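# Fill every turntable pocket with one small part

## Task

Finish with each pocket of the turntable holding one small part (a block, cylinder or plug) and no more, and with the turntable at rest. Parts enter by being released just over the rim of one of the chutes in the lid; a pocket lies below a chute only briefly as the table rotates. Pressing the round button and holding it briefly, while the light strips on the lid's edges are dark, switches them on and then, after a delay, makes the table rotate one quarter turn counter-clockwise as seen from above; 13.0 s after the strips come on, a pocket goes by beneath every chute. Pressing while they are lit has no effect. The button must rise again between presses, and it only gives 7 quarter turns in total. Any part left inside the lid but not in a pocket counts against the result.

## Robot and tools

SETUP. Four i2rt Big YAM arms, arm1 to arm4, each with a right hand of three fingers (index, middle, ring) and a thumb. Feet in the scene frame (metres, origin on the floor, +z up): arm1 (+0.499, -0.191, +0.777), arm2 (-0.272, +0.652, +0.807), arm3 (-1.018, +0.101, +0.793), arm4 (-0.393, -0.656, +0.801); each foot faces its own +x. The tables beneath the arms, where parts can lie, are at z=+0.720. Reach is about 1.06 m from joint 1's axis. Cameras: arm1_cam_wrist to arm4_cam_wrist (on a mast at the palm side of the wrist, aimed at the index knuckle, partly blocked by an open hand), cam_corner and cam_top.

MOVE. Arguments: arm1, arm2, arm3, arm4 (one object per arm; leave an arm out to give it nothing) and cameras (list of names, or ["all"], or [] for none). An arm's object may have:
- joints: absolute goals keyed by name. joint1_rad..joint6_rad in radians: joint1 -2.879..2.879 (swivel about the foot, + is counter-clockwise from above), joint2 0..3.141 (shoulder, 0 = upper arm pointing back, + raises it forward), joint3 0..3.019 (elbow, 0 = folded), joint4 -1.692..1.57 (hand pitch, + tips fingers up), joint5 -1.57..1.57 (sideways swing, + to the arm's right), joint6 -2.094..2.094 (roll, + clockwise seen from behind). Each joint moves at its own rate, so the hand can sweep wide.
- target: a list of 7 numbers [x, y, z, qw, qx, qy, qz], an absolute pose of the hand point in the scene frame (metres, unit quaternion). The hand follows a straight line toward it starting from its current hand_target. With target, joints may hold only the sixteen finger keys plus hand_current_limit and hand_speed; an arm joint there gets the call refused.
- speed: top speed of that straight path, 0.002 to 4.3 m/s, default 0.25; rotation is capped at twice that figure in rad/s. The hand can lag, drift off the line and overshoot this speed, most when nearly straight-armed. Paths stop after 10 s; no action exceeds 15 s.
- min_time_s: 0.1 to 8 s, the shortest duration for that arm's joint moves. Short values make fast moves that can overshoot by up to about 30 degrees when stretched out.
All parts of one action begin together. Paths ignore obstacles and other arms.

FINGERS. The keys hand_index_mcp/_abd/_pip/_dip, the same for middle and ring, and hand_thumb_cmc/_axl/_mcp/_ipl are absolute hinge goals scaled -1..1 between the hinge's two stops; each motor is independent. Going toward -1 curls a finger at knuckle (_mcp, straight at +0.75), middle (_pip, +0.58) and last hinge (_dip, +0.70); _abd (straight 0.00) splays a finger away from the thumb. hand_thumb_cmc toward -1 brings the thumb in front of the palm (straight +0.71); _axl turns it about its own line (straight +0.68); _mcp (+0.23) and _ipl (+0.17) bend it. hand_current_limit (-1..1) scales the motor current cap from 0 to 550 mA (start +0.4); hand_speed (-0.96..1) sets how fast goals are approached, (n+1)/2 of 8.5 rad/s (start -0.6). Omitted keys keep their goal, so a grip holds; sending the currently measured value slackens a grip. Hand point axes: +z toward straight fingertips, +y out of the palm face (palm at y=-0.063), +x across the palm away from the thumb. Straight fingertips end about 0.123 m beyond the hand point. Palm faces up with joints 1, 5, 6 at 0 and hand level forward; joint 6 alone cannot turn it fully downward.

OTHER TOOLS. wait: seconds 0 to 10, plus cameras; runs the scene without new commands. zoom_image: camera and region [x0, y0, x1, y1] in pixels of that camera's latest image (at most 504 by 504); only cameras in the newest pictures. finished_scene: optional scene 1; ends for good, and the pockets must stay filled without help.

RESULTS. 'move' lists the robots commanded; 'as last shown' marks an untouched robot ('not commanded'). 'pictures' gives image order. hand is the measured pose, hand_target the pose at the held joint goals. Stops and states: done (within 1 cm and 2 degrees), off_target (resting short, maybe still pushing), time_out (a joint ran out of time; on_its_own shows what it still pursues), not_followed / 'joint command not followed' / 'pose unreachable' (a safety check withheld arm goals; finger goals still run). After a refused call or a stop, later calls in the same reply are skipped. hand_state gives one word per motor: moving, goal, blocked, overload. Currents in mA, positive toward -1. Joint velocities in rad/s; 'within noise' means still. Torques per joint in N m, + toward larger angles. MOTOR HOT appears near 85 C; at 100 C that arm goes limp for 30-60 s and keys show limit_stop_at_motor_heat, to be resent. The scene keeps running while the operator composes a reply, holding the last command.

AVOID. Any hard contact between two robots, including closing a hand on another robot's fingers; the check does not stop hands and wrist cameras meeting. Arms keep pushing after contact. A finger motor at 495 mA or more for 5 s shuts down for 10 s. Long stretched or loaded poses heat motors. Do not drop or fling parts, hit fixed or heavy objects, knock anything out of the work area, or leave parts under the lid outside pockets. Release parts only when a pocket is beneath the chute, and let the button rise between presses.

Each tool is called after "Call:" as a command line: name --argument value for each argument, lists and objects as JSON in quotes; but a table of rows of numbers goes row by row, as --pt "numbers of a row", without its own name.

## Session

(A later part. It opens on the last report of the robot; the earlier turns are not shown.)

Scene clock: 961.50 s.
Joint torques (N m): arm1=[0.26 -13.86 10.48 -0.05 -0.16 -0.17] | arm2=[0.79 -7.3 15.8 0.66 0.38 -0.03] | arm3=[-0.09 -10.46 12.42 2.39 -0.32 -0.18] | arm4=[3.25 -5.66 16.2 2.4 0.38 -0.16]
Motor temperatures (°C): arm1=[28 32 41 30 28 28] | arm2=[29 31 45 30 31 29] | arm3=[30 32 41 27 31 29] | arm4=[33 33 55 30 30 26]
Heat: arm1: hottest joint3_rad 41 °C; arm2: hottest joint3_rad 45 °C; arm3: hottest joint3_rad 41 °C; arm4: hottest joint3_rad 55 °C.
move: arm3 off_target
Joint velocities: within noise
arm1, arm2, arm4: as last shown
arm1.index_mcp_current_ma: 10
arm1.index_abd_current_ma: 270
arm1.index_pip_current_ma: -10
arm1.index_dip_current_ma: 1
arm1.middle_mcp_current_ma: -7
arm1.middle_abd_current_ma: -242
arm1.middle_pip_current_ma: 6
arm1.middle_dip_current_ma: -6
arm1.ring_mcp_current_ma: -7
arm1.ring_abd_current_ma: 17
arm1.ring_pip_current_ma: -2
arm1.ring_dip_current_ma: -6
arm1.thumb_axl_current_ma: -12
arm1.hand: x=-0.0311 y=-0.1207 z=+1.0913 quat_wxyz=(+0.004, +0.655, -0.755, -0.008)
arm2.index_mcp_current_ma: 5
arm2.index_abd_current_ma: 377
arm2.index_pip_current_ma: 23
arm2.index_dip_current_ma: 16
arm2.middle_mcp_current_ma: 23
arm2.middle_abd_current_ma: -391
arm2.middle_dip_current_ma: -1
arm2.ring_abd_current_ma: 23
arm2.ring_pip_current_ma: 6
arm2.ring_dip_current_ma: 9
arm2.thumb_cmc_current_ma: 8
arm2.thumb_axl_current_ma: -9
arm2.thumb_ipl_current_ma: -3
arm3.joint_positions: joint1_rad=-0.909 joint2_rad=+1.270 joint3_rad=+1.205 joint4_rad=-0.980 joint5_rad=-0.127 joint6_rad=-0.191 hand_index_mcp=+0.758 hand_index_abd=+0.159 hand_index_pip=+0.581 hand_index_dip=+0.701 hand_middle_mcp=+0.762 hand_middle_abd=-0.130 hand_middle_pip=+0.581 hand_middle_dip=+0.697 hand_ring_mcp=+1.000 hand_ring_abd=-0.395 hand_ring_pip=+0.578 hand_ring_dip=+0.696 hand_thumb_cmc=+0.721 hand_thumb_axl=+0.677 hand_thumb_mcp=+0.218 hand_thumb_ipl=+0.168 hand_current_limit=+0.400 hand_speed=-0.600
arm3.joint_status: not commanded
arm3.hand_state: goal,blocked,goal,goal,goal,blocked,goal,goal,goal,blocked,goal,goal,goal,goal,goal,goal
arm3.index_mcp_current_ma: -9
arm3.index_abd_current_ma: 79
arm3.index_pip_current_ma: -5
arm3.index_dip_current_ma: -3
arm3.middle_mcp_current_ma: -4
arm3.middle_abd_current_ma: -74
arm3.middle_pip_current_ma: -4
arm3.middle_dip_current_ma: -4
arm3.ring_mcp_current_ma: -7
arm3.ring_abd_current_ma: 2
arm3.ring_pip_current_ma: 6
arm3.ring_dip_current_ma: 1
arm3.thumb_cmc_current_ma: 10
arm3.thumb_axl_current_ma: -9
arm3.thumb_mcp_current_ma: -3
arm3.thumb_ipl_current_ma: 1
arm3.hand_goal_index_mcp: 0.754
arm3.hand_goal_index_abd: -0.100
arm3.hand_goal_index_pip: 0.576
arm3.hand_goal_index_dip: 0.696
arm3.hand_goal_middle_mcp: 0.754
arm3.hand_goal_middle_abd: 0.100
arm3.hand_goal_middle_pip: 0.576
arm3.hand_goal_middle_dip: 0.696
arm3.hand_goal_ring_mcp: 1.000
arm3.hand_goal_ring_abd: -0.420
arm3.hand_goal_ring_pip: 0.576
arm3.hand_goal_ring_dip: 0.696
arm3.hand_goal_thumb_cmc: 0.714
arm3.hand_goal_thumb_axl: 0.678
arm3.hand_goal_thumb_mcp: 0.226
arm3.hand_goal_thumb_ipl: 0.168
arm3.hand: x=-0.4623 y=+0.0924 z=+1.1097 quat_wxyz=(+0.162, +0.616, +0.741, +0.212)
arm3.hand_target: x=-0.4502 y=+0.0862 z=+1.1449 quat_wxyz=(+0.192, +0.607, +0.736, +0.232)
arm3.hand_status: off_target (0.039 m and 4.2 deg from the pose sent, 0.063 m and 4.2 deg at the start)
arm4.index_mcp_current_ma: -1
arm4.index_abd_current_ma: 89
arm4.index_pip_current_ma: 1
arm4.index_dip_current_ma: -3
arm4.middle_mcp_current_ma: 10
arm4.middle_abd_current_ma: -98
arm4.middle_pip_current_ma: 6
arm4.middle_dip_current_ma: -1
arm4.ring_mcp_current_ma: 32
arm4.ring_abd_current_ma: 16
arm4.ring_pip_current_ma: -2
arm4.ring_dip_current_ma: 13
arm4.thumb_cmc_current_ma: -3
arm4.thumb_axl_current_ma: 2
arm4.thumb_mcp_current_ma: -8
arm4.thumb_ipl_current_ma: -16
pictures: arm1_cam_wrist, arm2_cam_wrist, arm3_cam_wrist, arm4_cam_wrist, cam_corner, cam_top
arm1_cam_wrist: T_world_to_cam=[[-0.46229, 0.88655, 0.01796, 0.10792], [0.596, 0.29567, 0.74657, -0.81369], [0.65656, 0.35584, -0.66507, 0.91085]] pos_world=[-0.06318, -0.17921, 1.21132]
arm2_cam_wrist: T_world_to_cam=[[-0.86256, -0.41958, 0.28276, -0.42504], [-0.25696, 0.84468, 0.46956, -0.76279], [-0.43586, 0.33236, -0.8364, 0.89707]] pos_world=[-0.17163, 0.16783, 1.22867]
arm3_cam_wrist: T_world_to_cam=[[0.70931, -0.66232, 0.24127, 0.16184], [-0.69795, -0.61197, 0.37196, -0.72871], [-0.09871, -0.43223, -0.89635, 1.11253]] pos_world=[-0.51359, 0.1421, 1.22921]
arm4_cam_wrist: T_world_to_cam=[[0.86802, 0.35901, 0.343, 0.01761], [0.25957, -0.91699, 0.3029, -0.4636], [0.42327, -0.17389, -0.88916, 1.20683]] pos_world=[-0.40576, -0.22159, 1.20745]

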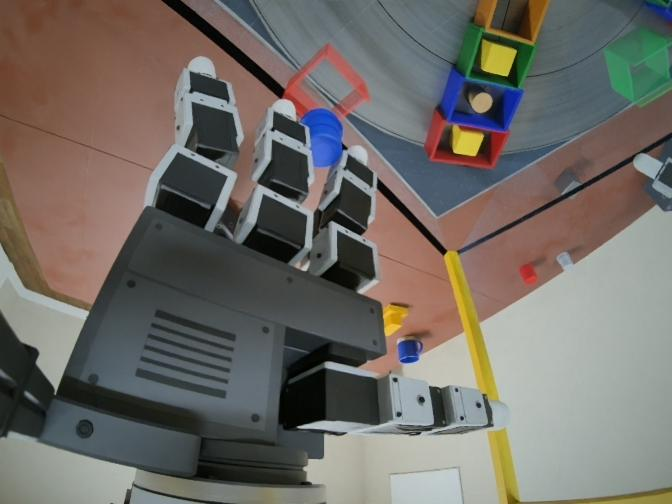

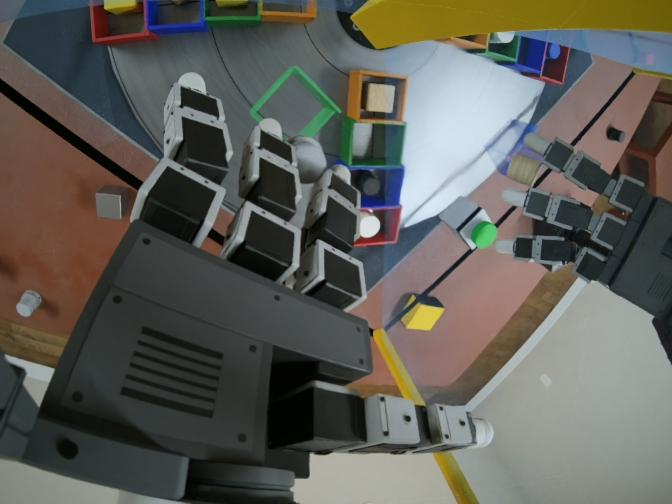

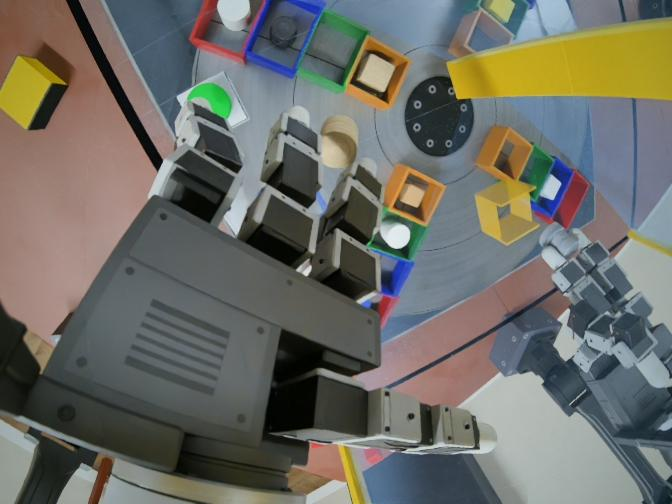

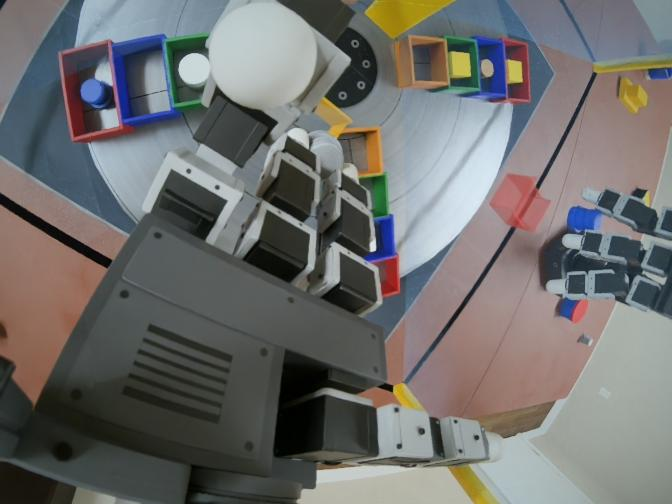

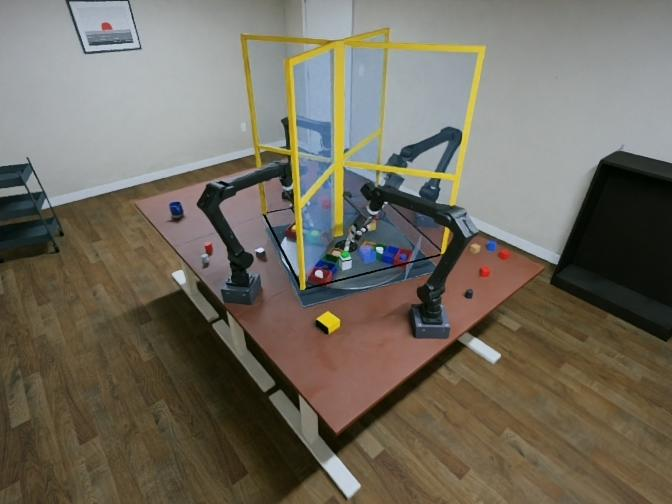

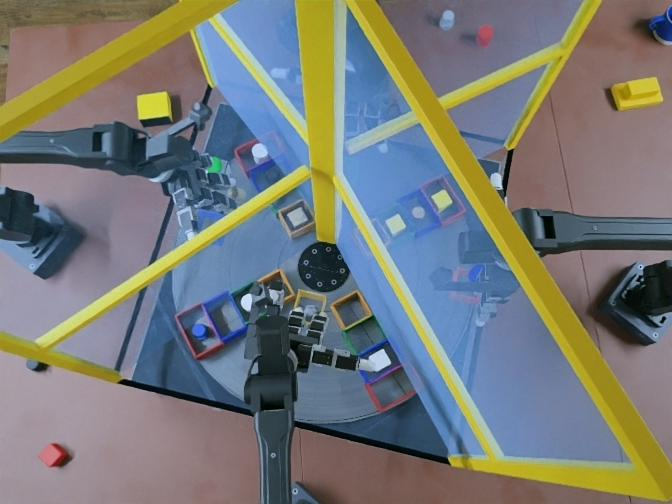

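Call:
move --arm3 '{"target": [-0.4459, 0.0862, 1.085, 0.1913, 0.6067, 0.7359, 0.232], "speed": 0.06}' --cameras '["cam_top", "arm3_cam_wrist"]'

Call:
wait --seconds 0.5 --cameras '["cam_top", "arm3_cam_wrist"]'

Scene clock: 976.33 s.
Joint torques (N m): arm1=[0.56 -13.8 10.5 -0.05 -0.16 -0.18] | arm2=[1.32 -7.36 15.76 0.84 0.35 -0.01] | arm3=[0.15 -9.52 7.68 2.58 -0.26 -0.18] | arm4=[3.31 -5.6 16.18 2.41 0.38 -0.16]
Motor temperatures (°C): arm1=[28 32 41 30 28 28] | arm2=[29 31 46 30 31 29] | arm3=[30 33 40 27 31 29] | arm4=[33 33 55 30 30 26]
Heat: arm1: hottest joint3_rad 41 °C; arm2: hottest joint3_rad 46 °C; arm3: hottest joint3_rad 40 °C; arm4: hottest joint3_rad 55 °C.
move: arm3 off_target
Joint velocities: within noise
arm1, arm2, arm4: as last shown
arm1.index_mcp_current_ma: 3
arm1.index_abd_current_ma: 271
arm1.index_pip_current_ma: -11
arm1.index_dip_current_ma: -8
arm1.middle_mcp_current_ma: -8
arm1.middle_abd_current_ma: -245
arm1.middle_pip_current_ma: 3
arm1.middle_dip_current_ma: -4
arm1.ring_mcp_current_ma: -12
arm1.ring_pip_current_ma: 4
arm1.ring_dip_current_ma: -7
arm1.thumb_cmc_current_ma: -14
arm1.thumb_axl_current_ma: -9
arm1.thumb_mcp_current_ma: -3
arm1.thumb_ipl_current_ma: 8
arm2.index_mcp_current_ma: 4
arm2.index_abd_current_ma: 376
arm2.index_pip_current_ma: 21
arm2.index_dip_current_ma: 11
arm2.middle_pip_current_ma: 11
arm2.middle_dip_current_ma: -19
arm2.ring_mcp_current_ma: 4
arm2.ring_abd_current_ma: 27
arm2.ring_pip_current_ma: 5
arm2.ring_dip_current_ma: 0
arm2.thumb_cmc_current_ma: 13
arm2.thumb_axl_current_ma: -7
arm2.thumb_mcp_current_ma: -10
arm2.thumb_ipl_current_ma: 8
arm3.joint_positions: joint1_rad=-0.915 joint2_rad=+1.281 joint3_rad=+1.134 joint4_rad=-0.822 joint5_rad=-0.130 joint6_rad=-0.192 hand_index_mcp=+0.760 hand_index_abd=-0.080 hand_index_pip=+0.581 hand_index_dip=+0.701 hand_middle_mcp=+0.764 hand_middle_abd=+0.076 hand_middle_pip=+0.581 hand_middle_dip=+0.697 hand_ring_mcp=+1.000 hand_ring_abd=-0.448 hand_ring_pip=+0.616 hand_ring_dip=+0.718 hand_thumb_cmc=+0.722 hand_thumb_axl=+0.677 hand_thumb_mcp=+0.218 hand_thumb_ipl=+0.168 hand_current_limit=+0.400 hand_speed=-0.600
arm3.joint_status: not commanded
arm3.hand_state: goal,goal,goal,goal,goal,blocked,goal,goal,goal,blocked,blocked,blocked,goal,goal,goal,goal
arm3.index_mcp_current_ma: -11
arm3.index_abd_current_ma: 0
arm3.index_pip_current_ma: 6
arm3.index_dip_current_ma: -14
arm3.middle_mcp_current_ma: 1
arm3.middle_abd_current_ma: 13
arm3.middle_pip_current_ma: -4
arm3.middle_dip_current_ma: 1
arm3.ring_mcp_current_ma: -11
arm3.ring_abd_current_ma: -11
arm3.ring_pip_current_ma: 12
arm3.ring_dip_current_ma: -3
arm3.thumb_cmc_current_ma: 2
arm3.thumb_axl_current_ma: -2
arm3.thumb_mcp_current_ma: -6
arm3.thumb_ipl_current_ma: -1
arm3.hand_goal_index_mcp: 0.754
arm3.hand_goal_index_abd: -0.100
arm3.hand_goal_index_pip: 0.576
arm3.hand_goal_index_dip: 0.696
arm3.hand_goal_middle_mcp: 0.754
arm3.hand_goal_middle_abd: 0.100
arm3.hand_goal_middle_pip: 0.576
arm3.hand_goal_middle_dip: 0.696
arm3.hand_goal_ring_mcp: 1.000
arm3.hand_goal_ring_abd: -0.420
arm3.hand_goal_ring_pip: 0.576
arm3.hand_goal_ring_dip: 0.696
arm3.hand_goal_thumb_cmc: 0.714
arm3.hand_goal_thumb_axl: 0.678
arm3.hand_goal_thumb_mcp: 0.226
arm3.hand_goal_thumb_ipl: 0.168
arm3.on_its_own: hand_index_abd moved -0.239 to your old target -0.100; hand_middle_abd moved +0.205 toward your old target +0.100
arm3.hand: x=-0.4491 y=+0.0894 z=+1.0946 quat_wxyz=(+0.191, +0.609, +0.733, +0.234)
arm3.hand_target: x=-0.4462 y=+0.0863 z=+1.0851 quat_wxyz=(+0.191, +0.607, +0.736, +0.232)
arm3.hand_status: off_target (0.011 m and 0.5 deg from the pose sent, 0.030 m and 4.2 deg at the start)
arm4.index_mcp_current_ma: 0
arm4.index_abd_current_ma: 92
arm4.index_pip_current_ma: -4
arm4.index_dip_current_ma: -1
arm4.middle_abd_current_ma: -101
arm4.middle_pip_current_ma: 3
arm4.middle_dip_current_ma: -9
arm4.ring_mcp_current_ma: 29
arm4.ring_abd_current_ma: 8
arm4.ring_pip_current_ma: -4
arm4.ring_dip_current_ma: 7
arm4.thumb_cmc_current_ma: -9
arm4.thumb_mcp_current_ma: -6
arm4.thumb_ipl_current_ma: -5
pictures: arm3_cam_wrist, cam_top
arm3_cam_wrist: T_world_to_cam=[[0.68628, -0.66494, 0.29473, 0.08541], [-0.72661, -0.6087, 0.31863, -0.6705], [-0.03247, -0.43282, -0.90089, 1.13381]] pos_world=[-0.50899, 0.13941, 1.20991]

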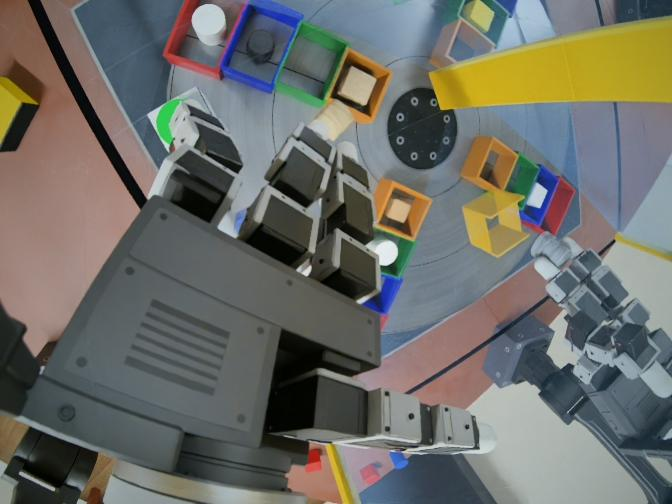

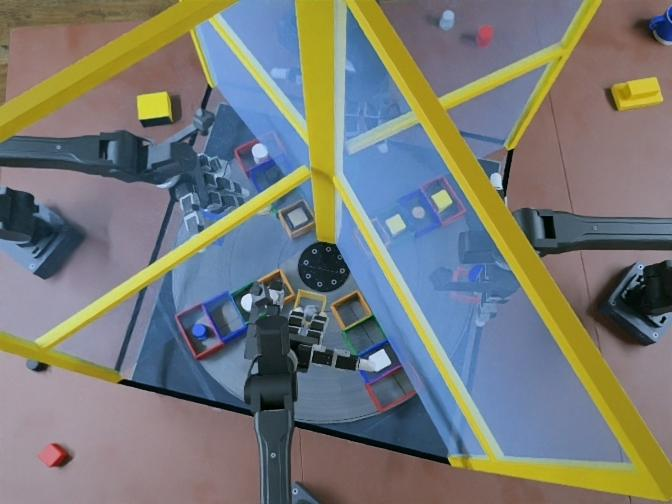

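Scene clock: 976.83 s.
Joint torques (N m): arm1=[0.62 -13.68 10.48 -0.08 -0.17 -0.18] | arm2=[1.61 -7.36 15.75 0.55 0.4 -0.03] | arm3=[0.21 -9.47 7.68 2.55 -0.27 -0.18] | arm4=[3.31 -5.54 16.2 2.41 0.38 -0.16]
Motor temperatures (°C): arm1=[28 32 41 30 28 28] | arm2=[29 31 46 30 31 29] | arm3=[30 33 40 27 31 29] | arm4=[33 33 55 30 30 26]
Heat: arm1: hottest joint3_rad 41 °C; arm2: hottest joint3_rad 46 °C; arm3: hottest joint3_rad 40 °C; arm4: hottest joint3_rad 55 °C.
Joint velocities: within noise
arm1.joint_positions: joint1_rad=-0.844 joint2_rad=+1.505 joint3_rad=+1.636 joint4_rad=-1.680 joint5_rad=+0.013 joint6_rad=+0.074 hand_index_mcp=+0.748 hand_index_abd=+0.157 hand_index_pip=+0.570 hand_index_dip=+0.698 hand_middle_mcp=+0.749 hand_middle_abd=-0.137 hand_middle_pip=+0.569 hand_middle_dip=+0.699 hand_ring_mcp=+0.749 hand_ring_abd=-0.402 hand_ring_pip=+0.570 hand_ring_dip=+0.696 hand_thumb_cmc=+0.709 hand_thumb_axl=+0.677 hand_thumb_mcp=+0.221 hand_thumb_ipl=+0.168 hand_current_limit=+0.400 hand_speed=-0.600
arm1.joint_status: not commanded
arm1.hand_state: goal,blocked,goal,goal,goal,blocked,goal,goal,goal,goal,goal,goal,goal,goal,goal,goal
arm1.index_mcp_current_ma: 1
arm1.index_abd_current_ma: 275
arm1.index_pip_current_ma: -6
arm1.index_dip_current_ma: -4
arm1.middle_mcp_current_ma: 1
arm1.middle_abd_current_ma: -239
arm1.middle_pip_current_ma: 0
arm1.middle_dip_current_ma: -2
arm1.ring_mcp_current_ma: -5
arm1.ring_abd_current_ma: 19
arm1.ring_pip_current_ma: 0
arm1.ring_dip_current_ma: -12
arm1.thumb_cmc_current_ma: -10
arm1.thumb_axl_current_ma: -8
arm1.thumb_mcp_current_ma: -5
arm1.thumb_ipl_current_ma: 2
arm1.hand_goal_index_mcp: 0.754
arm1.hand_goal_index_abd: -0.100
arm1.hand_goal_index_pip: 0.576
arm1.hand_goal_index_dip: 0.696
arm1.hand_goal_middle_mcp: 0.754
arm1.hand_goal_middle_abd: 0.100
arm1.hand_goal_middle_pip: 0.576
arm1.hand_goal_middle_dip: 0.696
arm1.hand_goal_ring_mcp: 0.754
arm1.hand_goal_ring_abd: -0.420
arm1.hand_goal_ring_pip: 0.576
arm1.hand_goal_ring_dip: 0.696
arm1.hand_goal_thumb_cmc: 0.714
arm1.hand_goal_thumb_axl: 0.678
arm1.hand_goal_thumb_mcp: 0.226
arm1.hand_goal_thumb_ipl: 0.168
arm1.hand: x=-0.0311 y=-0.1207 z=+1.0913 quat_wxyz=(+0.004, +0.655, -0.755, -0.008)
arm1.hand_target: x=-0.0352 y=-0.1245 z=+1.1142 quat_wxyz=(+0.019, +0.660, -0.751, -0.021)
arm1.hand_status: not commanded
arm2.joint_positions: joint1_rad=-0.459 joint2_rad=+1.223 joint3_rad=+1.190 joint4_rad=-1.191 joint5_rad=+0.188 joint6_rad=+0.377 hand_index_mcp=+0.763 hand_index_abd=+0.132 hand_index_pip=+0.580 hand_index_dip=+0.698 hand_middle_mcp=+0.766 hand_middle_abd=-0.148 hand_middle_pip=+0.581 hand_middle_dip=+0.696 hand_ring_mcp=+0.760 hand_ring_abd=-0.402 hand_ring_pip=+0.577 hand_ring_dip=+0.696 hand_thumb_cmc=+0.719 hand_thumb_axl=+0.677 hand_thumb_mcp=+0.221 hand_thumb_ipl=+0.168 hand_current_limit=+0.400 hand_speed=-0.600
arm2.joint_status: not commanded
arm2.hand_state: goal,blocked,goal,goal,goal,blocked,goal,goal,goal,goal,goal,goal,goal,goal,goal,goal
arm2.index_mcp_current_ma: 25
arm2.index_abd_current_ma: 380
arm2.index_pip_current_ma: 13
arm2.index_dip_current_ma: 15
arm2.middle_mcp_current_ma: 23
arm2.middle_abd_current_ma: -397
arm2.middle_pip_current_ma: 11
arm2.middle_dip_current_ma: 4
arm2.ring_mcp_current_ma: 7
arm2.ring_abd_current_ma: 41
arm2.ring_pip_current_ma: 4
arm2.ring_dip_current_ma: -11
arm2.thumb_cmc_current_ma: 18
arm2.thumb_axl_current_ma: 0
arm2.thumb_mcp_current_ma: -21
arm2.thumb_ipl_current_ma: 7
arm2.hand_goal_index_mcp: 0.754
arm2.hand_goal_index_abd: -0.200
arm2.hand_goal_index_pip: 0.576
arm2.hand_goal_index_dip: 0.696
arm2.hand_goal_middle_mcp: 0.754
arm2.hand_goal_middle_abd: 0.200
arm2.hand_goal_middle_pip: 0.576
arm2.hand_goal_middle_dip: 0.696
arm2.hand_goal_ring_mcp: 0.754
arm2.hand_goal_ring_abd: -0.420
arm2.hand_goal_ring_pip: 0.576
arm2.hand_goal_ring_dip: 0.696
arm2.hand_goal_thumb_cmc: 0.714
arm2.hand_goal_thumb_axl: 0.678
arm2.hand_goal_thumb_mcp: 0.226
arm2.hand_goal_thumb_ipl: 0.168
arm2.hand: x=-0.2389 y=+0.1606 z=+1.1054 quat_wxyz=(+0.189, +0.978, -0.080, -0.028)
arm2.hand_target: x=-0.2340 y=+0.1511 z=+1.1369 quat_wxyz=(+0.216, +0.973, -0.085, -0.018)
arm2.hand_status: not commanded
arm3.joint_positions: joint1_rad=-0.915 joint2_rad=+1.281 joint3_rad=+1.134 joint4_rad=-0.822 joint5_rad=-0.130 joint6_rad=-0.192 hand_index_mcp=+0.760 hand_index_abd=-0.080 hand_index_pip=+0.581 hand_index_dip=+0.701 hand_middle_mcp=+0.764 hand_middle_abd=+0.076 hand_middle_pip=+0.581 hand_middle_dip=+0.697 hand_ring_mcp=+1.000 hand_ring_abd=-0.448 hand_ring_pip=+0.616 hand_ring_dip=+0.718 hand_thumb_cmc=+0.722 hand_thumb_axl=+0.677 hand_thumb_mcp=+0.218 hand_thumb_ipl=+0.168 hand_current_limit=+0.400 hand_speed=-0.600
arm3.joint_status: not commanded
arm3.hand_state: goal,goal,goal,goal,goal,blocked,goal,goal,goal,blocked,blocked,blocked,goal,goal,goal,goal
arm3.index_mcp_current_ma: -4
arm3.index_abd_current_ma: -7
arm3.index_pip_current_ma: -1
arm3.index_dip_current_ma: -15
arm3.middle_mcp_current_ma: -2
arm3.middle_abd_current_ma: -7
arm3.middle_pip_current_ma: 2
arm3.middle_dip_current_ma: 18
arm3.ring_mcp_current_ma: -9
arm3.ring_abd_current_ma: -7
arm3.ring_pip_current_ma: 6
arm3.ring_dip_current_ma: 3
arm3.thumb_cmc_current_ma: 9
arm3.thumb_axl_current_ma: -12
arm3.thumb_mcp_current_ma: 3
arm3.thumb_ipl_current_ma: -1
arm3.hand_goal_index_mcp: 0.754
arm3.hand_goal_index_abd: -0.100
arm3.hand_goal_index_pip: 0.576
arm3.hand_goal_index_dip: 0.696
arm3.hand_goal_middle_mcp: 0.754
arm3.hand_goal_middle_abd: 0.100
arm3.hand_goal_middle_pip: 0.576
arm3.hand_goal_middle_dip: 0.696
arm3.hand_goal_ring_mcp: 1.000
arm3.hand_goal_ring_abd: -0.420
arm3.hand_goal_ring_pip: 0.576
arm3.hand_goal_ring_dip: 0.696
arm3.hand_goal_thumb_cmc: 0.714
arm3.hand_goal_thumb_axl: 0.678
arm3.hand_goal_thumb_mcp: 0.226
arm3.hand_goal_thumb_ipl: 0.168
arm3.hand: x=-0.4491 y=+0.0894 z=+1.0946 quat_wxyz=(+0.191, +0.609, +0.733, +0.234)
arm3.hand_target: x=-0.4462 y=+0.0863 z=+1.0851 quat_wxyz=(+0.191, +0.607, +0.736, +0.232)
arm3.hand_status: off_target (0.011 m and 0.5 deg from the pose sent, 0.030 m and 4.2 deg at the start)
arm4.joint_positions: joint1_rad=-0.816 joint2_rad=+1.037 joint3_rad=+0.940 joint4_rad=-0.908 joint5_rad=+0.110 joint6_rad=+0.163 hand_index_mcp=+0.775 hand_index_abd=+0.035 hand_index_pip=+0.580 hand_index_dip=+0.696 hand_middle_mcp=+0.775 hand_middle_abd=-0.028 hand_middle_pip=+0.581 hand_middle_dip=+0.698 hand_ring_mcp=-0.152 hand_ring_abd=+0.008 hand_ring_pip=-0.287 hand_ring_dip=+0.004 hand_thumb_cmc=+0.722 hand_thumb_axl=+0.677 hand_thumb_mcp=+0.219 hand_thumb_ipl=+0.168 hand_current_limit=+0.400 hand_speed=-0.600
arm4.joint_status: not commanded
arm4.hand_state: blocked,blocked,goal,goal,blocked,blocked,goal,goal,blocked,goal,goal,goal,goal,goal,goal,goal
arm4.index_mcp_current_ma: -4
arm4.index_abd_current_ma: 102
arm4.index_pip_current_ma: -12
arm4.index_dip_current_ma: -10
arm4.middle_mcp_current_ma: 11
arm4.middle_abd_current_ma: -93
arm4.middle_pip_current_ma: 6
arm4.middle_dip_current_ma: -11
arm4.ring_mcp_current_ma: 26
arm4.ring_abd_current_ma: 6
arm4.ring_pip_current_ma: 2
arm4.ring_dip_current_ma: 5
arm4.thumb_cmc_current_ma: -8
arm4.thumb_axl_current_ma: -4
arm4.thumb_mcp_current_ma: -1
arm4.thumb_ipl_current_ma: -7
arm4.hand_goal_index_mcp: 0.754
arm4.hand_goal_index_abd: -0.200
arm4.hand_goal_index_pip: 0.576
arm4.hand_goal_index_dip: 0.696
arm4.hand_goal_middle_mcp: 0.754
arm4.hand_goal_middle_abd: 0.200
arm4.hand_goal_middle_pip: 0.576
arm4.hand_goal_middle_dip: 0.696
arm4.hand_goal_ring_mcp: -0.200
arm4.hand_goal_ring_abd: 0.000
arm4.hand_goal_ring_pip: -0.300
arm4.hand_goal_ring_dip: 0.000
arm4.hand_goal_thumb_cmc: 0.714
arm4.hand_goal_thumb_axl: 0.678
arm4.hand_goal_thumb_mcp: 0.226
arm4.hand_goal_thumb_ipl: 0.168
arm4.hand: x=-0.3315 y=-0.1907 z=+1.0926 quat_wxyz=(+0.038, +0.101, +0.954, +0.281)
arm4.hand_target: x=-0.3363 y=-0.1745 z=+1.1379 quat_wxyz=(+0.034, +0.099, +0.940, +0.324)
arm4.hand_status: not commanded
wait: 0.50 s; at rest by 0.27 s
pictures: arm3_cam_wrist, cam_top
arm3_cam_wrist: T_world_to_cam=[[0.68628, -0.66494, 0.29473, 0.08541], [-0.72661, -0.6087, 0.31863, -0.6705], [-0.03247, -0.43282, -0.90089, 1.13381]] pos_world=[-0.50899, 0.13941, 1.20991]

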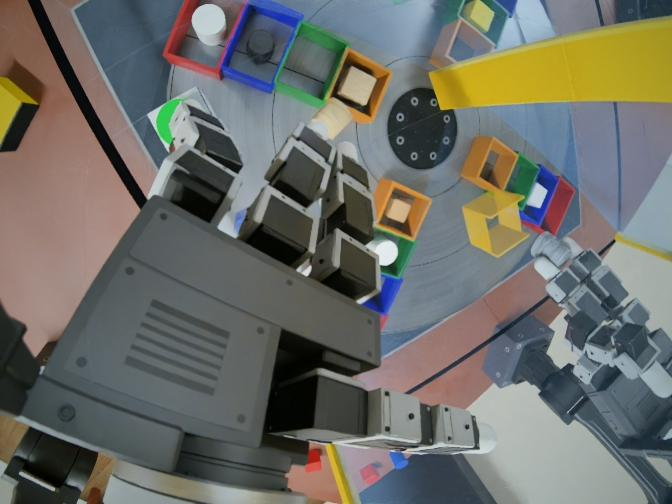

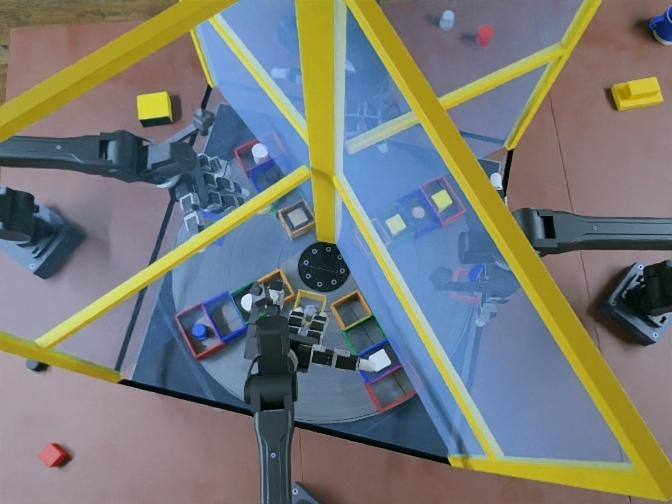

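Call:
move --arm3 '{"target": [-0.4559, 0.0862, 1.165, 0.1913, 0.6067, 0.7359, 0.232], "speed": 0.15}' --cameras '["cam_top", "arm3_cam_wrist", "cam_corner", "arm2_cam_wrist"]'

Call:
zoom_image --camera "arm3_cam_wrist" --region '[150, 40, 400, 240]'

Call:
zoom_image --camera "arm2_cam_wrist" --region '[400, 90, 672, 310]'

Call:
zoom_image --camera "cam_corner" --region '[300, 180, 460, 320]'

Scene clock: 986.27 s.
Joint torques (N m): arm1=[0.38 -13.8 10.55 -0.12 -0.16 -0.17] | arm2=[1.08 -7.47 15.75 0.65 0.37 -0.02] | arm3=[0.38 -10.29 11.97 1.21 -0.24 -0.17] | arm4=[3.31 -5.6 16.18 2.41 0.38 -0.15]
Motor temperatures (°C): arm1=[28 32 42 30 28 28] | arm2=[29 32 47 30 31 29] | arm3=[30 33 40 27 31 29] | arm4=[33 33 56 30 30 26]
Heat: arm1: hottest joint3_rad 42 °C; arm2: hottest joint3_rad 47 °C; arm3: hottest joint3_rad 40 °C; arm4: hottest joint3_rad 56 °C.
move: arm3 off_target
Joint velocities: within noise
arm1, arm2, arm4: as last shown
arm1.index_mcp_current_ma: 6
arm1.index_pip_current_ma: -2
arm1.index_dip_current_ma: -2
arm1.middle_mcp_current_ma: -3
arm1.middle_abd_current_ma: -235
arm1.middle_pip_current_ma: 1
arm1.middle_dip_current_ma: 2
arm1.ring_mcp_current_ma: -6
arm1.ring_abd_current_ma: 8
arm1.ring_pip_current_ma: -4
arm1.ring_dip_current_ma: -6
arm1.thumb_cmc_current_ma: -12
arm1.thumb_axl_current_ma: -11
arm1.thumb_mcp_current_ma: -6
arm1.thumb_ipl_current_ma: 4
arm2.index_mcp_current_ma: 9
arm2.index_abd_current_ma: 382
arm2.index_pip_current_ma: 17
arm2.index_dip_current_ma: 13
arm2.middle_mcp_current_ma: 29
arm2.middle_abd_current_ma: -387
arm2.middle_pip_current_ma: 3
arm2.middle_dip_current_ma: -6
arm2.ring_mcp_current_ma: 12
arm2.ring_abd_current_ma: 31
arm2.ring_pip_current_ma: 0
arm2.ring_dip_current_ma: -4
arm2.thumb_cmc_current_ma: 19
arm2.thumb_axl_current_ma: -3
arm2.thumb_mcp_current_ma: -14
arm2.thumb_ipl_current_ma: 4
arm3.joint_positions: joint1_rad=-0.915 joint2_rad=+1.254 joint3_rad=+1.249 joint4_rad=-1.002 joint5_rad=-0.130 joint6_rad=-0.192 hand_index_mcp=+0.759 hand_index_abd=-0.080 hand_index_pip=+0.581 hand_index_dip=+0.701 hand_middle_mcp=+0.764 hand_middle_abd=+0.076 hand_middle_pip=+0.581 hand_middle_dip=+0.697 hand_ring_mcp=+0.999 hand_ring_abd=-0.425 hand_ring_pip=+0.589 hand_ring_dip=+0.708 hand_thumb_cmc=+0.722 hand_thumb_axl=+0.677 hand_thumb_mcp=+0.218 hand_thumb_ipl=+0.168 hand_current_limit=+0.400 hand_speed=-0.600
arm3.joint_status: not commanded
arm3.hand_state: goal,goal,goal,goal,goal,blocked,goal,goal,goal,goal,goal,goal,goal,goal,goal,goal
arm3.index_mcp_current_ma: -18
arm3.index_abd_current_ma: -8
arm3.index_pip_current_ma: 9
arm3.index_dip_current_ma: -2
arm3.middle_mcp_current_ma: -9
arm3.middle_abd_current_ma: 10
arm3.middle_pip_current_ma: 2
arm3.middle_dip_current_ma: 9
arm3.ring_mcp_current_ma: -8
arm3.ring_abd_current_ma: -5
arm3.ring_pip_current_ma: 1
arm3.ring_dip_current_ma: -2
arm3.thumb_cmc_current_ma: 15
arm3.thumb_axl_current_ma: -7
arm3.thumb_mcp_current_ma: -7
arm3.thumb_ipl_current_ma: 2
arm3.hand_goal_index_mcp: 0.754
arm3.hand_goal_index_abd: -0.100
arm3.hand_goal_index_pip: 0.576
arm3.hand_goal_index_dip: 0.696
arm3.hand_goal_middle_mcp: 0.754
arm3.hand_goal_middle_abd: 0.100
arm3.hand_goal_middle_pip: 0.576
arm3.hand_goal_middle_dip: 0.696
arm3.hand_goal_ring_mcp: 1.000
arm3.hand_goal_ring_abd: -0.420
arm3.hand_goal_ring_pip: 0.576
arm3.hand_goal_ring_dip: 0.696
arm3.hand_goal_thumb_cmc: 0.714
arm3.hand_goal_thumb_axl: 0.678
arm3.hand_goal_thumb_mcp: 0.226
arm3.hand_goal_thumb_ipl: 0.168
arm3.on_its_own: hand_ring_abd moved +0.023 to your old target -0.420
arm3.hand: x=-0.4613 y=+0.0893 z=+1.1397 quat_wxyz=(+0.176, +0.613, +0.737, +0.223)
arm3.hand_target: x=-0.4567 y=+0.0862 z=+1.1647 quat_wxyz=(+0.192, +0.607, +0.736, +0.232)
arm3.hand_status: off_target (0.026 m and 2.1 deg from the pose sent, 0.071 m and 0.5 deg at the start)
arm4.index_mcp_current_ma: 1
arm4.index_abd_current_ma: 105
arm4.index_pip_current_ma: -7
arm4.index_dip_current_ma: -2
arm4.middle_mcp_current_ma: 7
arm4.middle_pip_current_ma: 7
arm4.middle_dip_current_ma: -6
arm4.ring_mcp_current_ma: 23
arm4.ring_abd_current_ma: 9
arm4.ring_pip_current_ma: -6
arm4.thumb_cmc_current_ma: -6
arm4.thumb_axl_current_ma: -1
arm4.thumb_mcp_current_ma: -4
pictures: arm2_cam_wrist, arm3_cam_wrist, cam_corner, cam_top
arm2_cam_wrist: T_world_to_cam=[[-0.86256, -0.41958, 0.28276, -0.42504], [-0.25696, 0.84468, 0.46956, -0.76279], [-0.43586, 0.33236, -0.8364, 0.89707]] pos_world=[-0.17163, 0.16783, 1.22867]
arm3_cam_wrist: T_world_to_cam=[[0.69682, -0.66549, 0.26752, 0.11647], [-0.71416, -0.60917, 0.3448, -0.71785], [-0.06649, -0.43132, -0.89975, 1.15689]] pos_world=[-0.51689, 0.13921, 1.25726]

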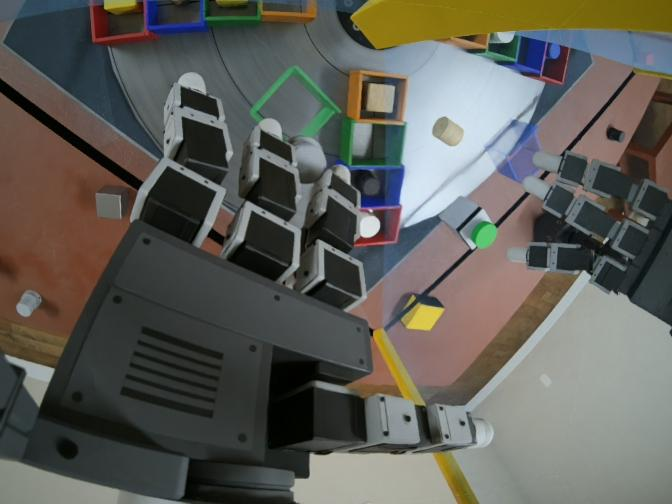

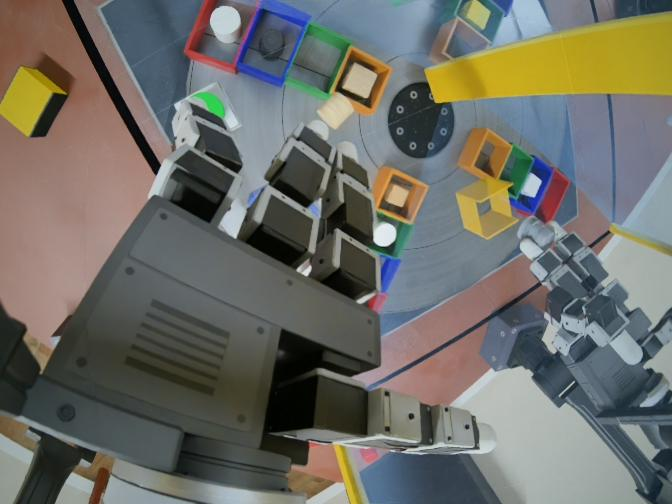

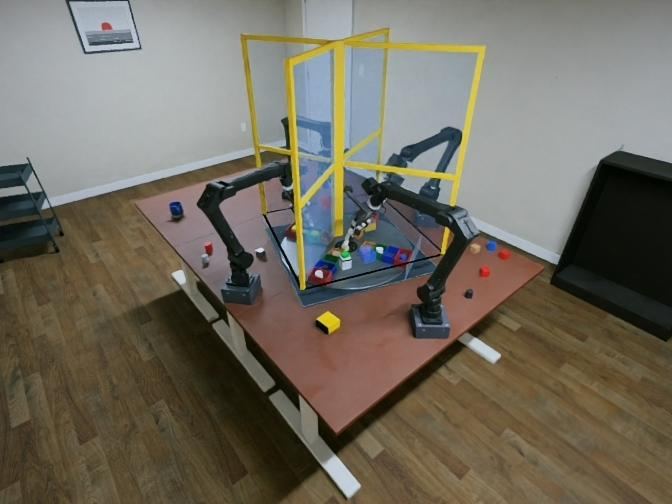

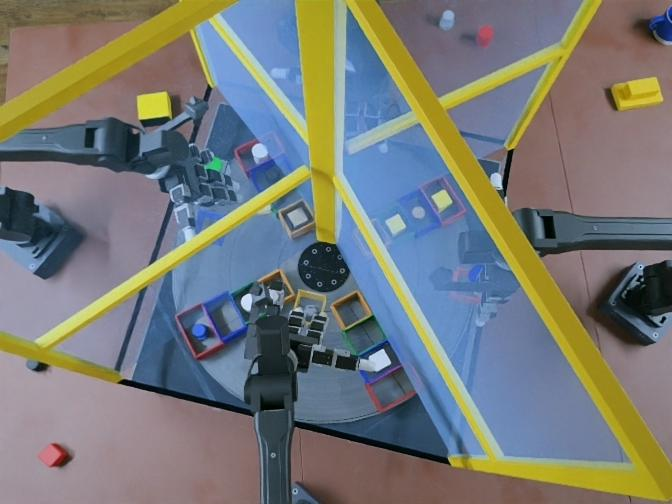

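Scaled by 2.016 from the camera's image (finer frame: 960x720).

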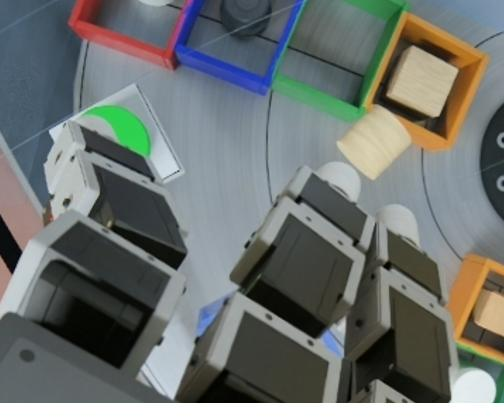

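Scaled by 1.853 from the camera's image (finer frame: 960x720).

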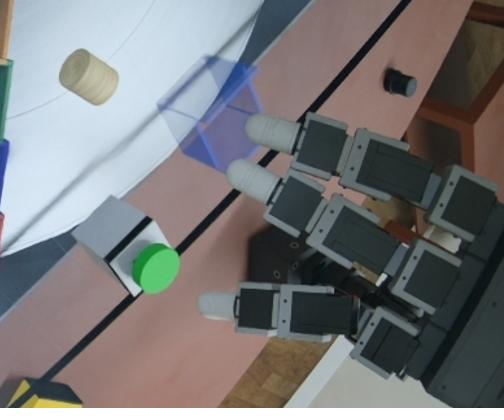

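Scaled by 3.150 from the camera's image (finer frame: 960x720).

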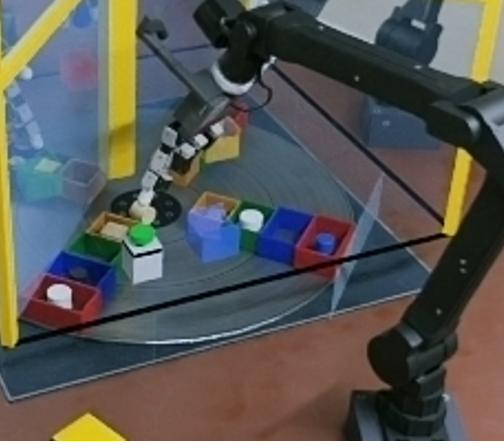

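Call:
move --arm3 '{"target": [-0.466, 0.083, 1.145, 0.1913, 0.6067, 0.7359, 0.232], "speed": 0.1}'

Call:
move --arm3 '{"target": [-0.466, 0.083, 1.105, 0.1913, 0.6067, 0.7359, 0.232], "speed": 0.1}' --cameras '["arm3_cam_wrist", "arm2_cam_wrist"]'

Call:
zoom_image --camera "arm3_cam_wrist" --region '[150, 40, 400, 240]'

Call:
zoom_image --camera "arm2_cam_wrist" --region '[400, 90, 672, 310]'

Scene clock: 1015.03 s.
Joint torques (N m): arm1=[0.32 -13.63 10.59 -0.08 -0.16 -0.17] | arm2=[0.79 -7.12 15.71 0.65 0.33 -0.02] | arm3=[-0.15 -11.22 8.69 2.51 -0.32 -0.16] | arm4=[3.31 -5.6 16.2 2.4 0.38 -0.16]
Motor temperatures (°C): arm1=[28 32 42 30 28 28] | arm2=[29 32 48 30 31 29] | arm3=[30 33 40 27 31 29] | arm4=[33 33 56 30 30 26]
Heat: arm1: hottest joint3_rad 42 °C; arm2: hottest joint3_rad 48 °C; arm3: hottest joint3_rad 40 °C; arm4: hottest joint3_rad 56 °C.
move: arm3 off_target
Joint velocities: within noise
arm1, arm2, arm4: as last shown
arm1.index_mcp_current_ma: 3
arm1.index_abd_current_ma: 269
arm1.index_pip_current_ma: -9
arm1.index_dip_current_ma: -6
arm1.middle_mcp_current_ma: -6
arm1.middle_abd_current_ma: -233
arm1.middle_pip_current_ma: 0
arm1.middle_dip_current_ma: 1
arm1.ring_mcp_current_ma: -7
arm1.ring_abd_current_ma: 16
arm1.ring_dip_current_ma: -7
arm1.thumb_cmc_current_ma: -8
arm1.thumb_axl_current_ma: -6
arm1.thumb_mcp_current_ma: -4
arm1.thumb_ipl_current_ma: 2
arm2.index_mcp_current_ma: -3
arm2.index_abd_current_ma: 376
arm2.index_pip_current_ma: 7
arm2.index_dip_current_ma: 11
arm2.middle_mcp_current_ma: 21
arm2.middle_abd_current_ma: -395
arm2.middle_pip_current_ma: 15
arm2.middle_dip_current_ma: 0
arm2.ring_mcp_current_ma: 1
arm2.ring_abd_current_ma: 41
arm2.ring_pip_current_ma: 10
arm2.ring_dip_current_ma: -8
arm2.thumb_cmc_current_ma: 15
arm2.thumb_axl_current_ma: -10
arm2.thumb_mcp_current_ma: -9
arm2.thumb_ipl_current_ma: -2
arm3.joint_positions: joint1_rad=-0.918 joint2_rad=+1.242 joint3_rad=+1.221 joint4_rad=-0.991 joint5_rad=-0.133 joint6_rad=-0.200 hand_index_mcp=+0.759 hand_index_abd=-0.080 hand_index_pip=+0.581 hand_index_dip=+0.701 hand_middle_mcp=+0.764 hand_middle_abd=+0.076 hand_middle_pip=+0.581 hand_middle_dip=+0.697 hand_ring_mcp=+0.999 hand_ring_abd=-0.425 hand_ring_pip=+0.589 hand_ring_dip=+0.708 hand_thumb_cmc=+0.722 hand_thumb_axl=+0.677 hand_thumb_mcp=+0.218 hand_thumb_ipl=+0.168 hand_current_limit=+0.400 hand_speed=-0.600
arm3.joint_status: not commanded
arm3.hand_state: goal,goal,goal,goal,goal,blocked,goal,goal,goal,goal,goal,goal,goal,goal,goal,goal
arm3.index_mcp_current_ma: -7
arm3.index_abd_current_ma: -9
arm3.index_pip_current_ma: -3
arm3.index_dip_current_ma: -7
arm3.middle_mcp_current_ma: -8
arm3.middle_abd_current_ma: 15
arm3.middle_pip_current_ma: 0
arm3.middle_dip_current_ma: 3
arm3.ring_mcp_current_ma: -4
arm3.ring_abd_current_ma: -2
arm3.ring_pip_current_ma: 9
arm3.ring_dip_current_ma: -2
arm3.thumb_cmc_current_ma: 10
arm3.thumb_axl_current_ma: -5
arm3.thumb_mcp_current_ma: -4
arm3.thumb_ipl_current_ma: 2
arm3.hand_goal_index_mcp: 0.754
arm3.hand_goal_index_abd: -0.100
arm3.hand_goal_index_pip: 0.576
arm3.hand_goal_index_dip: 0.696
arm3.hand_goal_middle_mcp: 0.754
arm3.hand_goal_middle_abd: 0.100
arm3.hand_goal_middle_pip: 0.576
arm3.hand_goal_middle_dip: 0.696
arm3.hand_goal_ring_mcp: 1.000
arm3.hand_goal_ring_abd: -0.420
arm3.hand_goal_ring_pip: 0.576
arm3.hand_goal_ring_dip: 0.696
arm3.hand_goal_thumb_cmc: 0.714
arm3.hand_goal_thumb_axl: 0.678
arm3.hand_goal_thumb_mcp: 0.226
arm3.hand_goal_thumb_ipl: 0.168
arm3.hand: x=-0.4667 y=+0.0892 z=+1.1315 quat_wxyz=(+0.174, +0.612, +0.739, +0.222)
arm3.hand_target: x=-0.4663 y=+0.0830 z=+1.1451 quat_wxyz=(+0.191, +0.607, +0.736, +0.232)
arm3.hand_status: off_target (0.015 m and 2.3 deg from the pose sent, 0.009 m and 2.1 deg at the start)
arm4.index_mcp_current_ma: 2
arm4.index_abd_current_ma: 100
arm4.index_pip_current_ma: 0
arm4.index_dip_current_ma: 3
arm4.middle_mcp_current_ma: 11
arm4.middle_abd_current_ma: -90
arm4.middle_pip_current_ma: 10
arm4.middle_dip_current_ma: -7
arm4.ring_mcp_current_ma: 27
arm4.ring_abd_current_ma: 4
arm4.ring_pip_current_ma: -2
arm4.ring_dip_current_ma: 1
arm4.thumb_cmc_current_ma: -8
arm4.thumb_axl_current_ma: 2
arm4.thumb_mcp_current_ma: -6
pictures: none

Scene clock: 1016.13 s.
Joint torques (N m): arm1=[0.62 -13.68 10.5 -0.06 -0.16 -0.19] | arm2=[0.67 -7.3 15.76 0.76 0.37 -0.03] | arm3=[-0.26 -10.29 8.72 2.52 -0.32 -0.17] | arm4=[3.31 -5.6 16.2 2.4 0.38 -0.16]
Motor temperatures (°C): arm1=[28 32 42 30 28 28] | arm2=[29 32 48 30 31 29] | arm3=[30 33 40 27 31 29] | arm4=[33 33 56 30 30 26]
Heat: arm1: hottest joint3_rad 42 °C; arm2: hottest joint3_rad 48 °C; arm3: hottest joint3_rad 40 °C; arm4: hottest joint3_rad 56 °C.
move: arm3 off_target
Joint velocities: within noise
arm1, arm2, arm4: as last shown
arm1.index_mcp_current_ma: 7
arm1.index_abd_current_ma: 271
arm1.index_pip_current_ma: -10
arm1.index_dip_current_ma: -9
arm1.middle_mcp_current_ma: -1
arm1.middle_abd_current_ma: -238
arm1.middle_dip_current_ma: -7
arm1.ring_mcp_current_ma: -4
arm1.ring_abd_current_ma: 20
arm1.ring_pip_current_ma: 1
arm1.ring_dip_current_ma: -13
arm1.thumb_cmc_current_ma: -9
arm1.thumb_axl_current_ma: -11
arm1.thumb_mcp_current_ma: -2
arm2.index_mcp_current_ma: 12
arm2.index_abd_current_ma: 389
arm2.index_pip_current_ma: 9
arm2.index_dip_current_ma: 10
arm2.middle_mcp_current_ma: 18
arm2.middle_abd_current_ma: -377
arm2.middle_pip_current_ma: 22
arm2.middle_dip_current_ma: -6
arm2.ring_mcp_current_ma: 9
arm2.ring_abd_current_ma: 39
arm2.ring_pip_current_ma: -1
arm2.ring_dip_current_ma: 0
arm2.thumb_cmc_current_ma: 10
arm2.thumb_axl_current_ma: 7
arm2.thumb_mcp_current_ma: -22
arm2.thumb_ipl_current_ma: 1
arm3.joint_positions: joint1_rad=-0.919 joint2_rad=+1.239 joint3_rad=+1.120 joint4_rad=-0.885 joint5_rad=-0.134 joint6_rad=-0.201 hand_index_mcp=+0.759 hand_index_abd=-0.080 hand_index_pip=+0.581 hand_index_dip=+0.701 hand_middle_mcp=+0.764 hand_middle_abd=+0.076 hand_middle_pip=+0.581 hand_middle_dip=+0.697 hand_ring_mcp=+0.999 hand_ring_abd=-0.425 hand_ring_pip=+0.589 hand_ring_dip=+0.708 hand_thumb_cmc=+0.722 hand_thumb_axl=+0.677 hand_thumb_mcp=+0.218 hand_thumb_ipl=+0.168 hand_current_limit=+0.400 hand_speed=-0.600
arm3.joint_status: not commanded
arm3.hand_state: goal,goal,goal,goal,goal,blocked,goal,goal,goal,goal,goal,goal,goal,goal,goal,goal
arm3.index_mcp_current_ma: -17
arm3.index_abd_current_ma: -5
arm3.index_pip_current_ma: 13
arm3.index_dip_current_ma: -5
arm3.middle_mcp_current_ma: -4
arm3.middle_abd_current_ma: 3
arm3.middle_pip_current_ma: 3
arm3.middle_dip_current_ma: 0
arm3.ring_mcp_current_ma: -21
arm3.ring_abd_current_ma: 1
arm3.ring_pip_current_ma: 2
arm3.ring_dip_current_ma: -1
arm3.thumb_cmc_current_ma: 4
arm3.thumb_axl_current_ma: 3
arm3.thumb_mcp_current_ma: -7
arm3.thumb_ipl_current_ma: -1
arm3.hand_goal_index_mcp: 0.754
arm3.hand_goal_index_abd: -0.100
arm3.hand_goal_index_pip: 0.576
arm3.hand_goal_index_dip: 0.696
arm3.hand_goal_middle_mcp: 0.754
arm3.hand_goal_middle_abd: 0.100
arm3.hand_goal_middle_pip: 0.576
arm3.hand_goal_middle_dip: 0.696
arm3.hand_goal_ring_mcp: 1.000
arm3.hand_goal_ring_abd: -0.420
arm3.hand_goal_ring_pip: 0.576
arm3.hand_goal_ring_dip: 0.696
arm3.hand_goal_thumb_cmc: 0.714
arm3.hand_goal_thumb_axl: 0.678
arm3.hand_goal_thumb_mcp: 0.226
arm3.hand_goal_thumb_ipl: 0.168
arm3.hand: x=-0.4692 y=+0.0894 z=+1.0963 quat_wxyz=(+0.178, +0.611, +0.738, +0.225)
arm3.hand_target: x=-0.4662 y=+0.0830 z=+1.1052 quat_wxyz=(+0.192, +0.607, +0.736, +0.232)
arm3.hand_status: off_target (0.011 m and 1.8 deg from the pose sent, 0.027 m and 2.3 deg at the start)
arm4.index_mcp_current_ma: 4
arm4.index_abd_current_ma: 99
arm4.index_pip_current_ma: -5
arm4.index_dip_current_ma: 4
arm4.middle_mcp_current_ma: 6
arm4.middle_pip_current_ma: 4
arm4.middle_dip_current_ma: -9
arm4.ring_mcp_current_ma: 28
arm4.ring_abd_current_ma: 8
arm4.ring_pip_current_ma: -6
arm4.ring_dip_current_ma: -5
arm4.thumb_cmc_current_ma: -11
arm4.thumb_axl_current_ma: -4
arm4.thumb_mcp_current_ma: -1
arm4.thumb_ipl_current_ma: -9
pictures: arm2_cam_wrist, arm3_cam_wrist
arm2_cam_wrist: T_world_to_cam=[[-0.86256, -0.41958, 0.28276, -0.42504], [-0.25696, 0.84468, 0.46956, -0.76279], [-0.43586, 0.33236, -0.8364, 0.89707]] pos_world=[-0.17163, 0.16783, 1.22867]
arm3_cam_wrist: T_world_to_cam=[[0.69946, -0.6609, 0.27197, 0.12957], [-0.71216, -0.61272, 0.34263, -0.70482], [-0.0598, -0.43335, -0.89924, 1.12017]] pos_world=[-0.52559, 0.1392, 1.21356]

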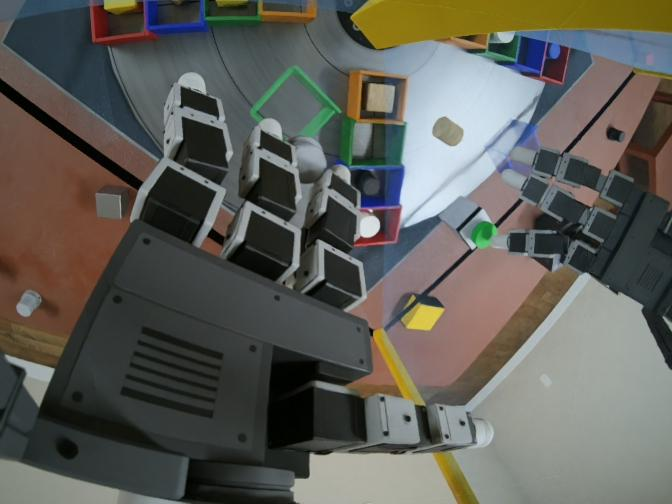

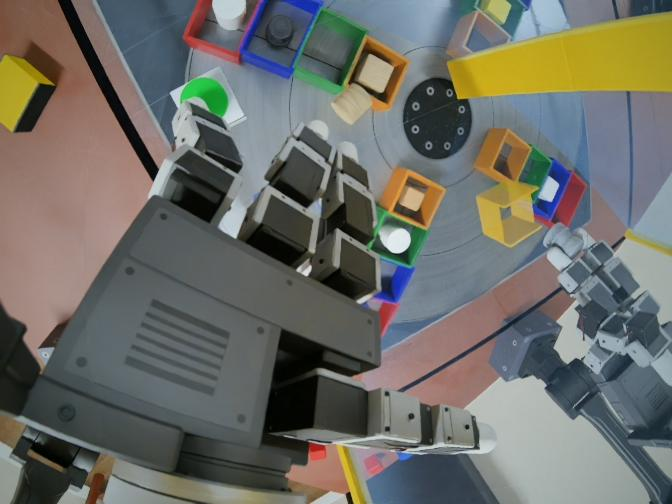

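Scaled by 2.016 from the camera's image (finer frame: 960x720).

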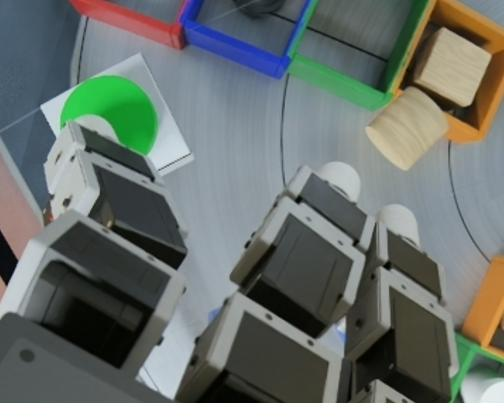

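Scaled by 1.853 from the camera's image (finer frame: 960x720).

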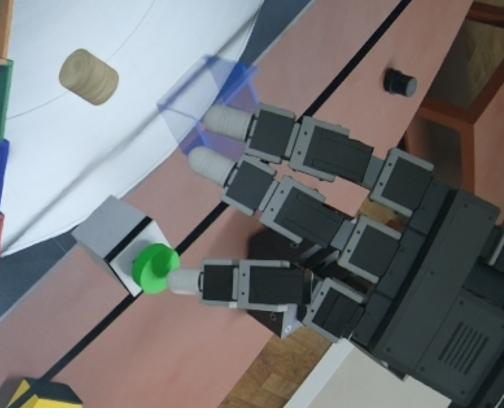

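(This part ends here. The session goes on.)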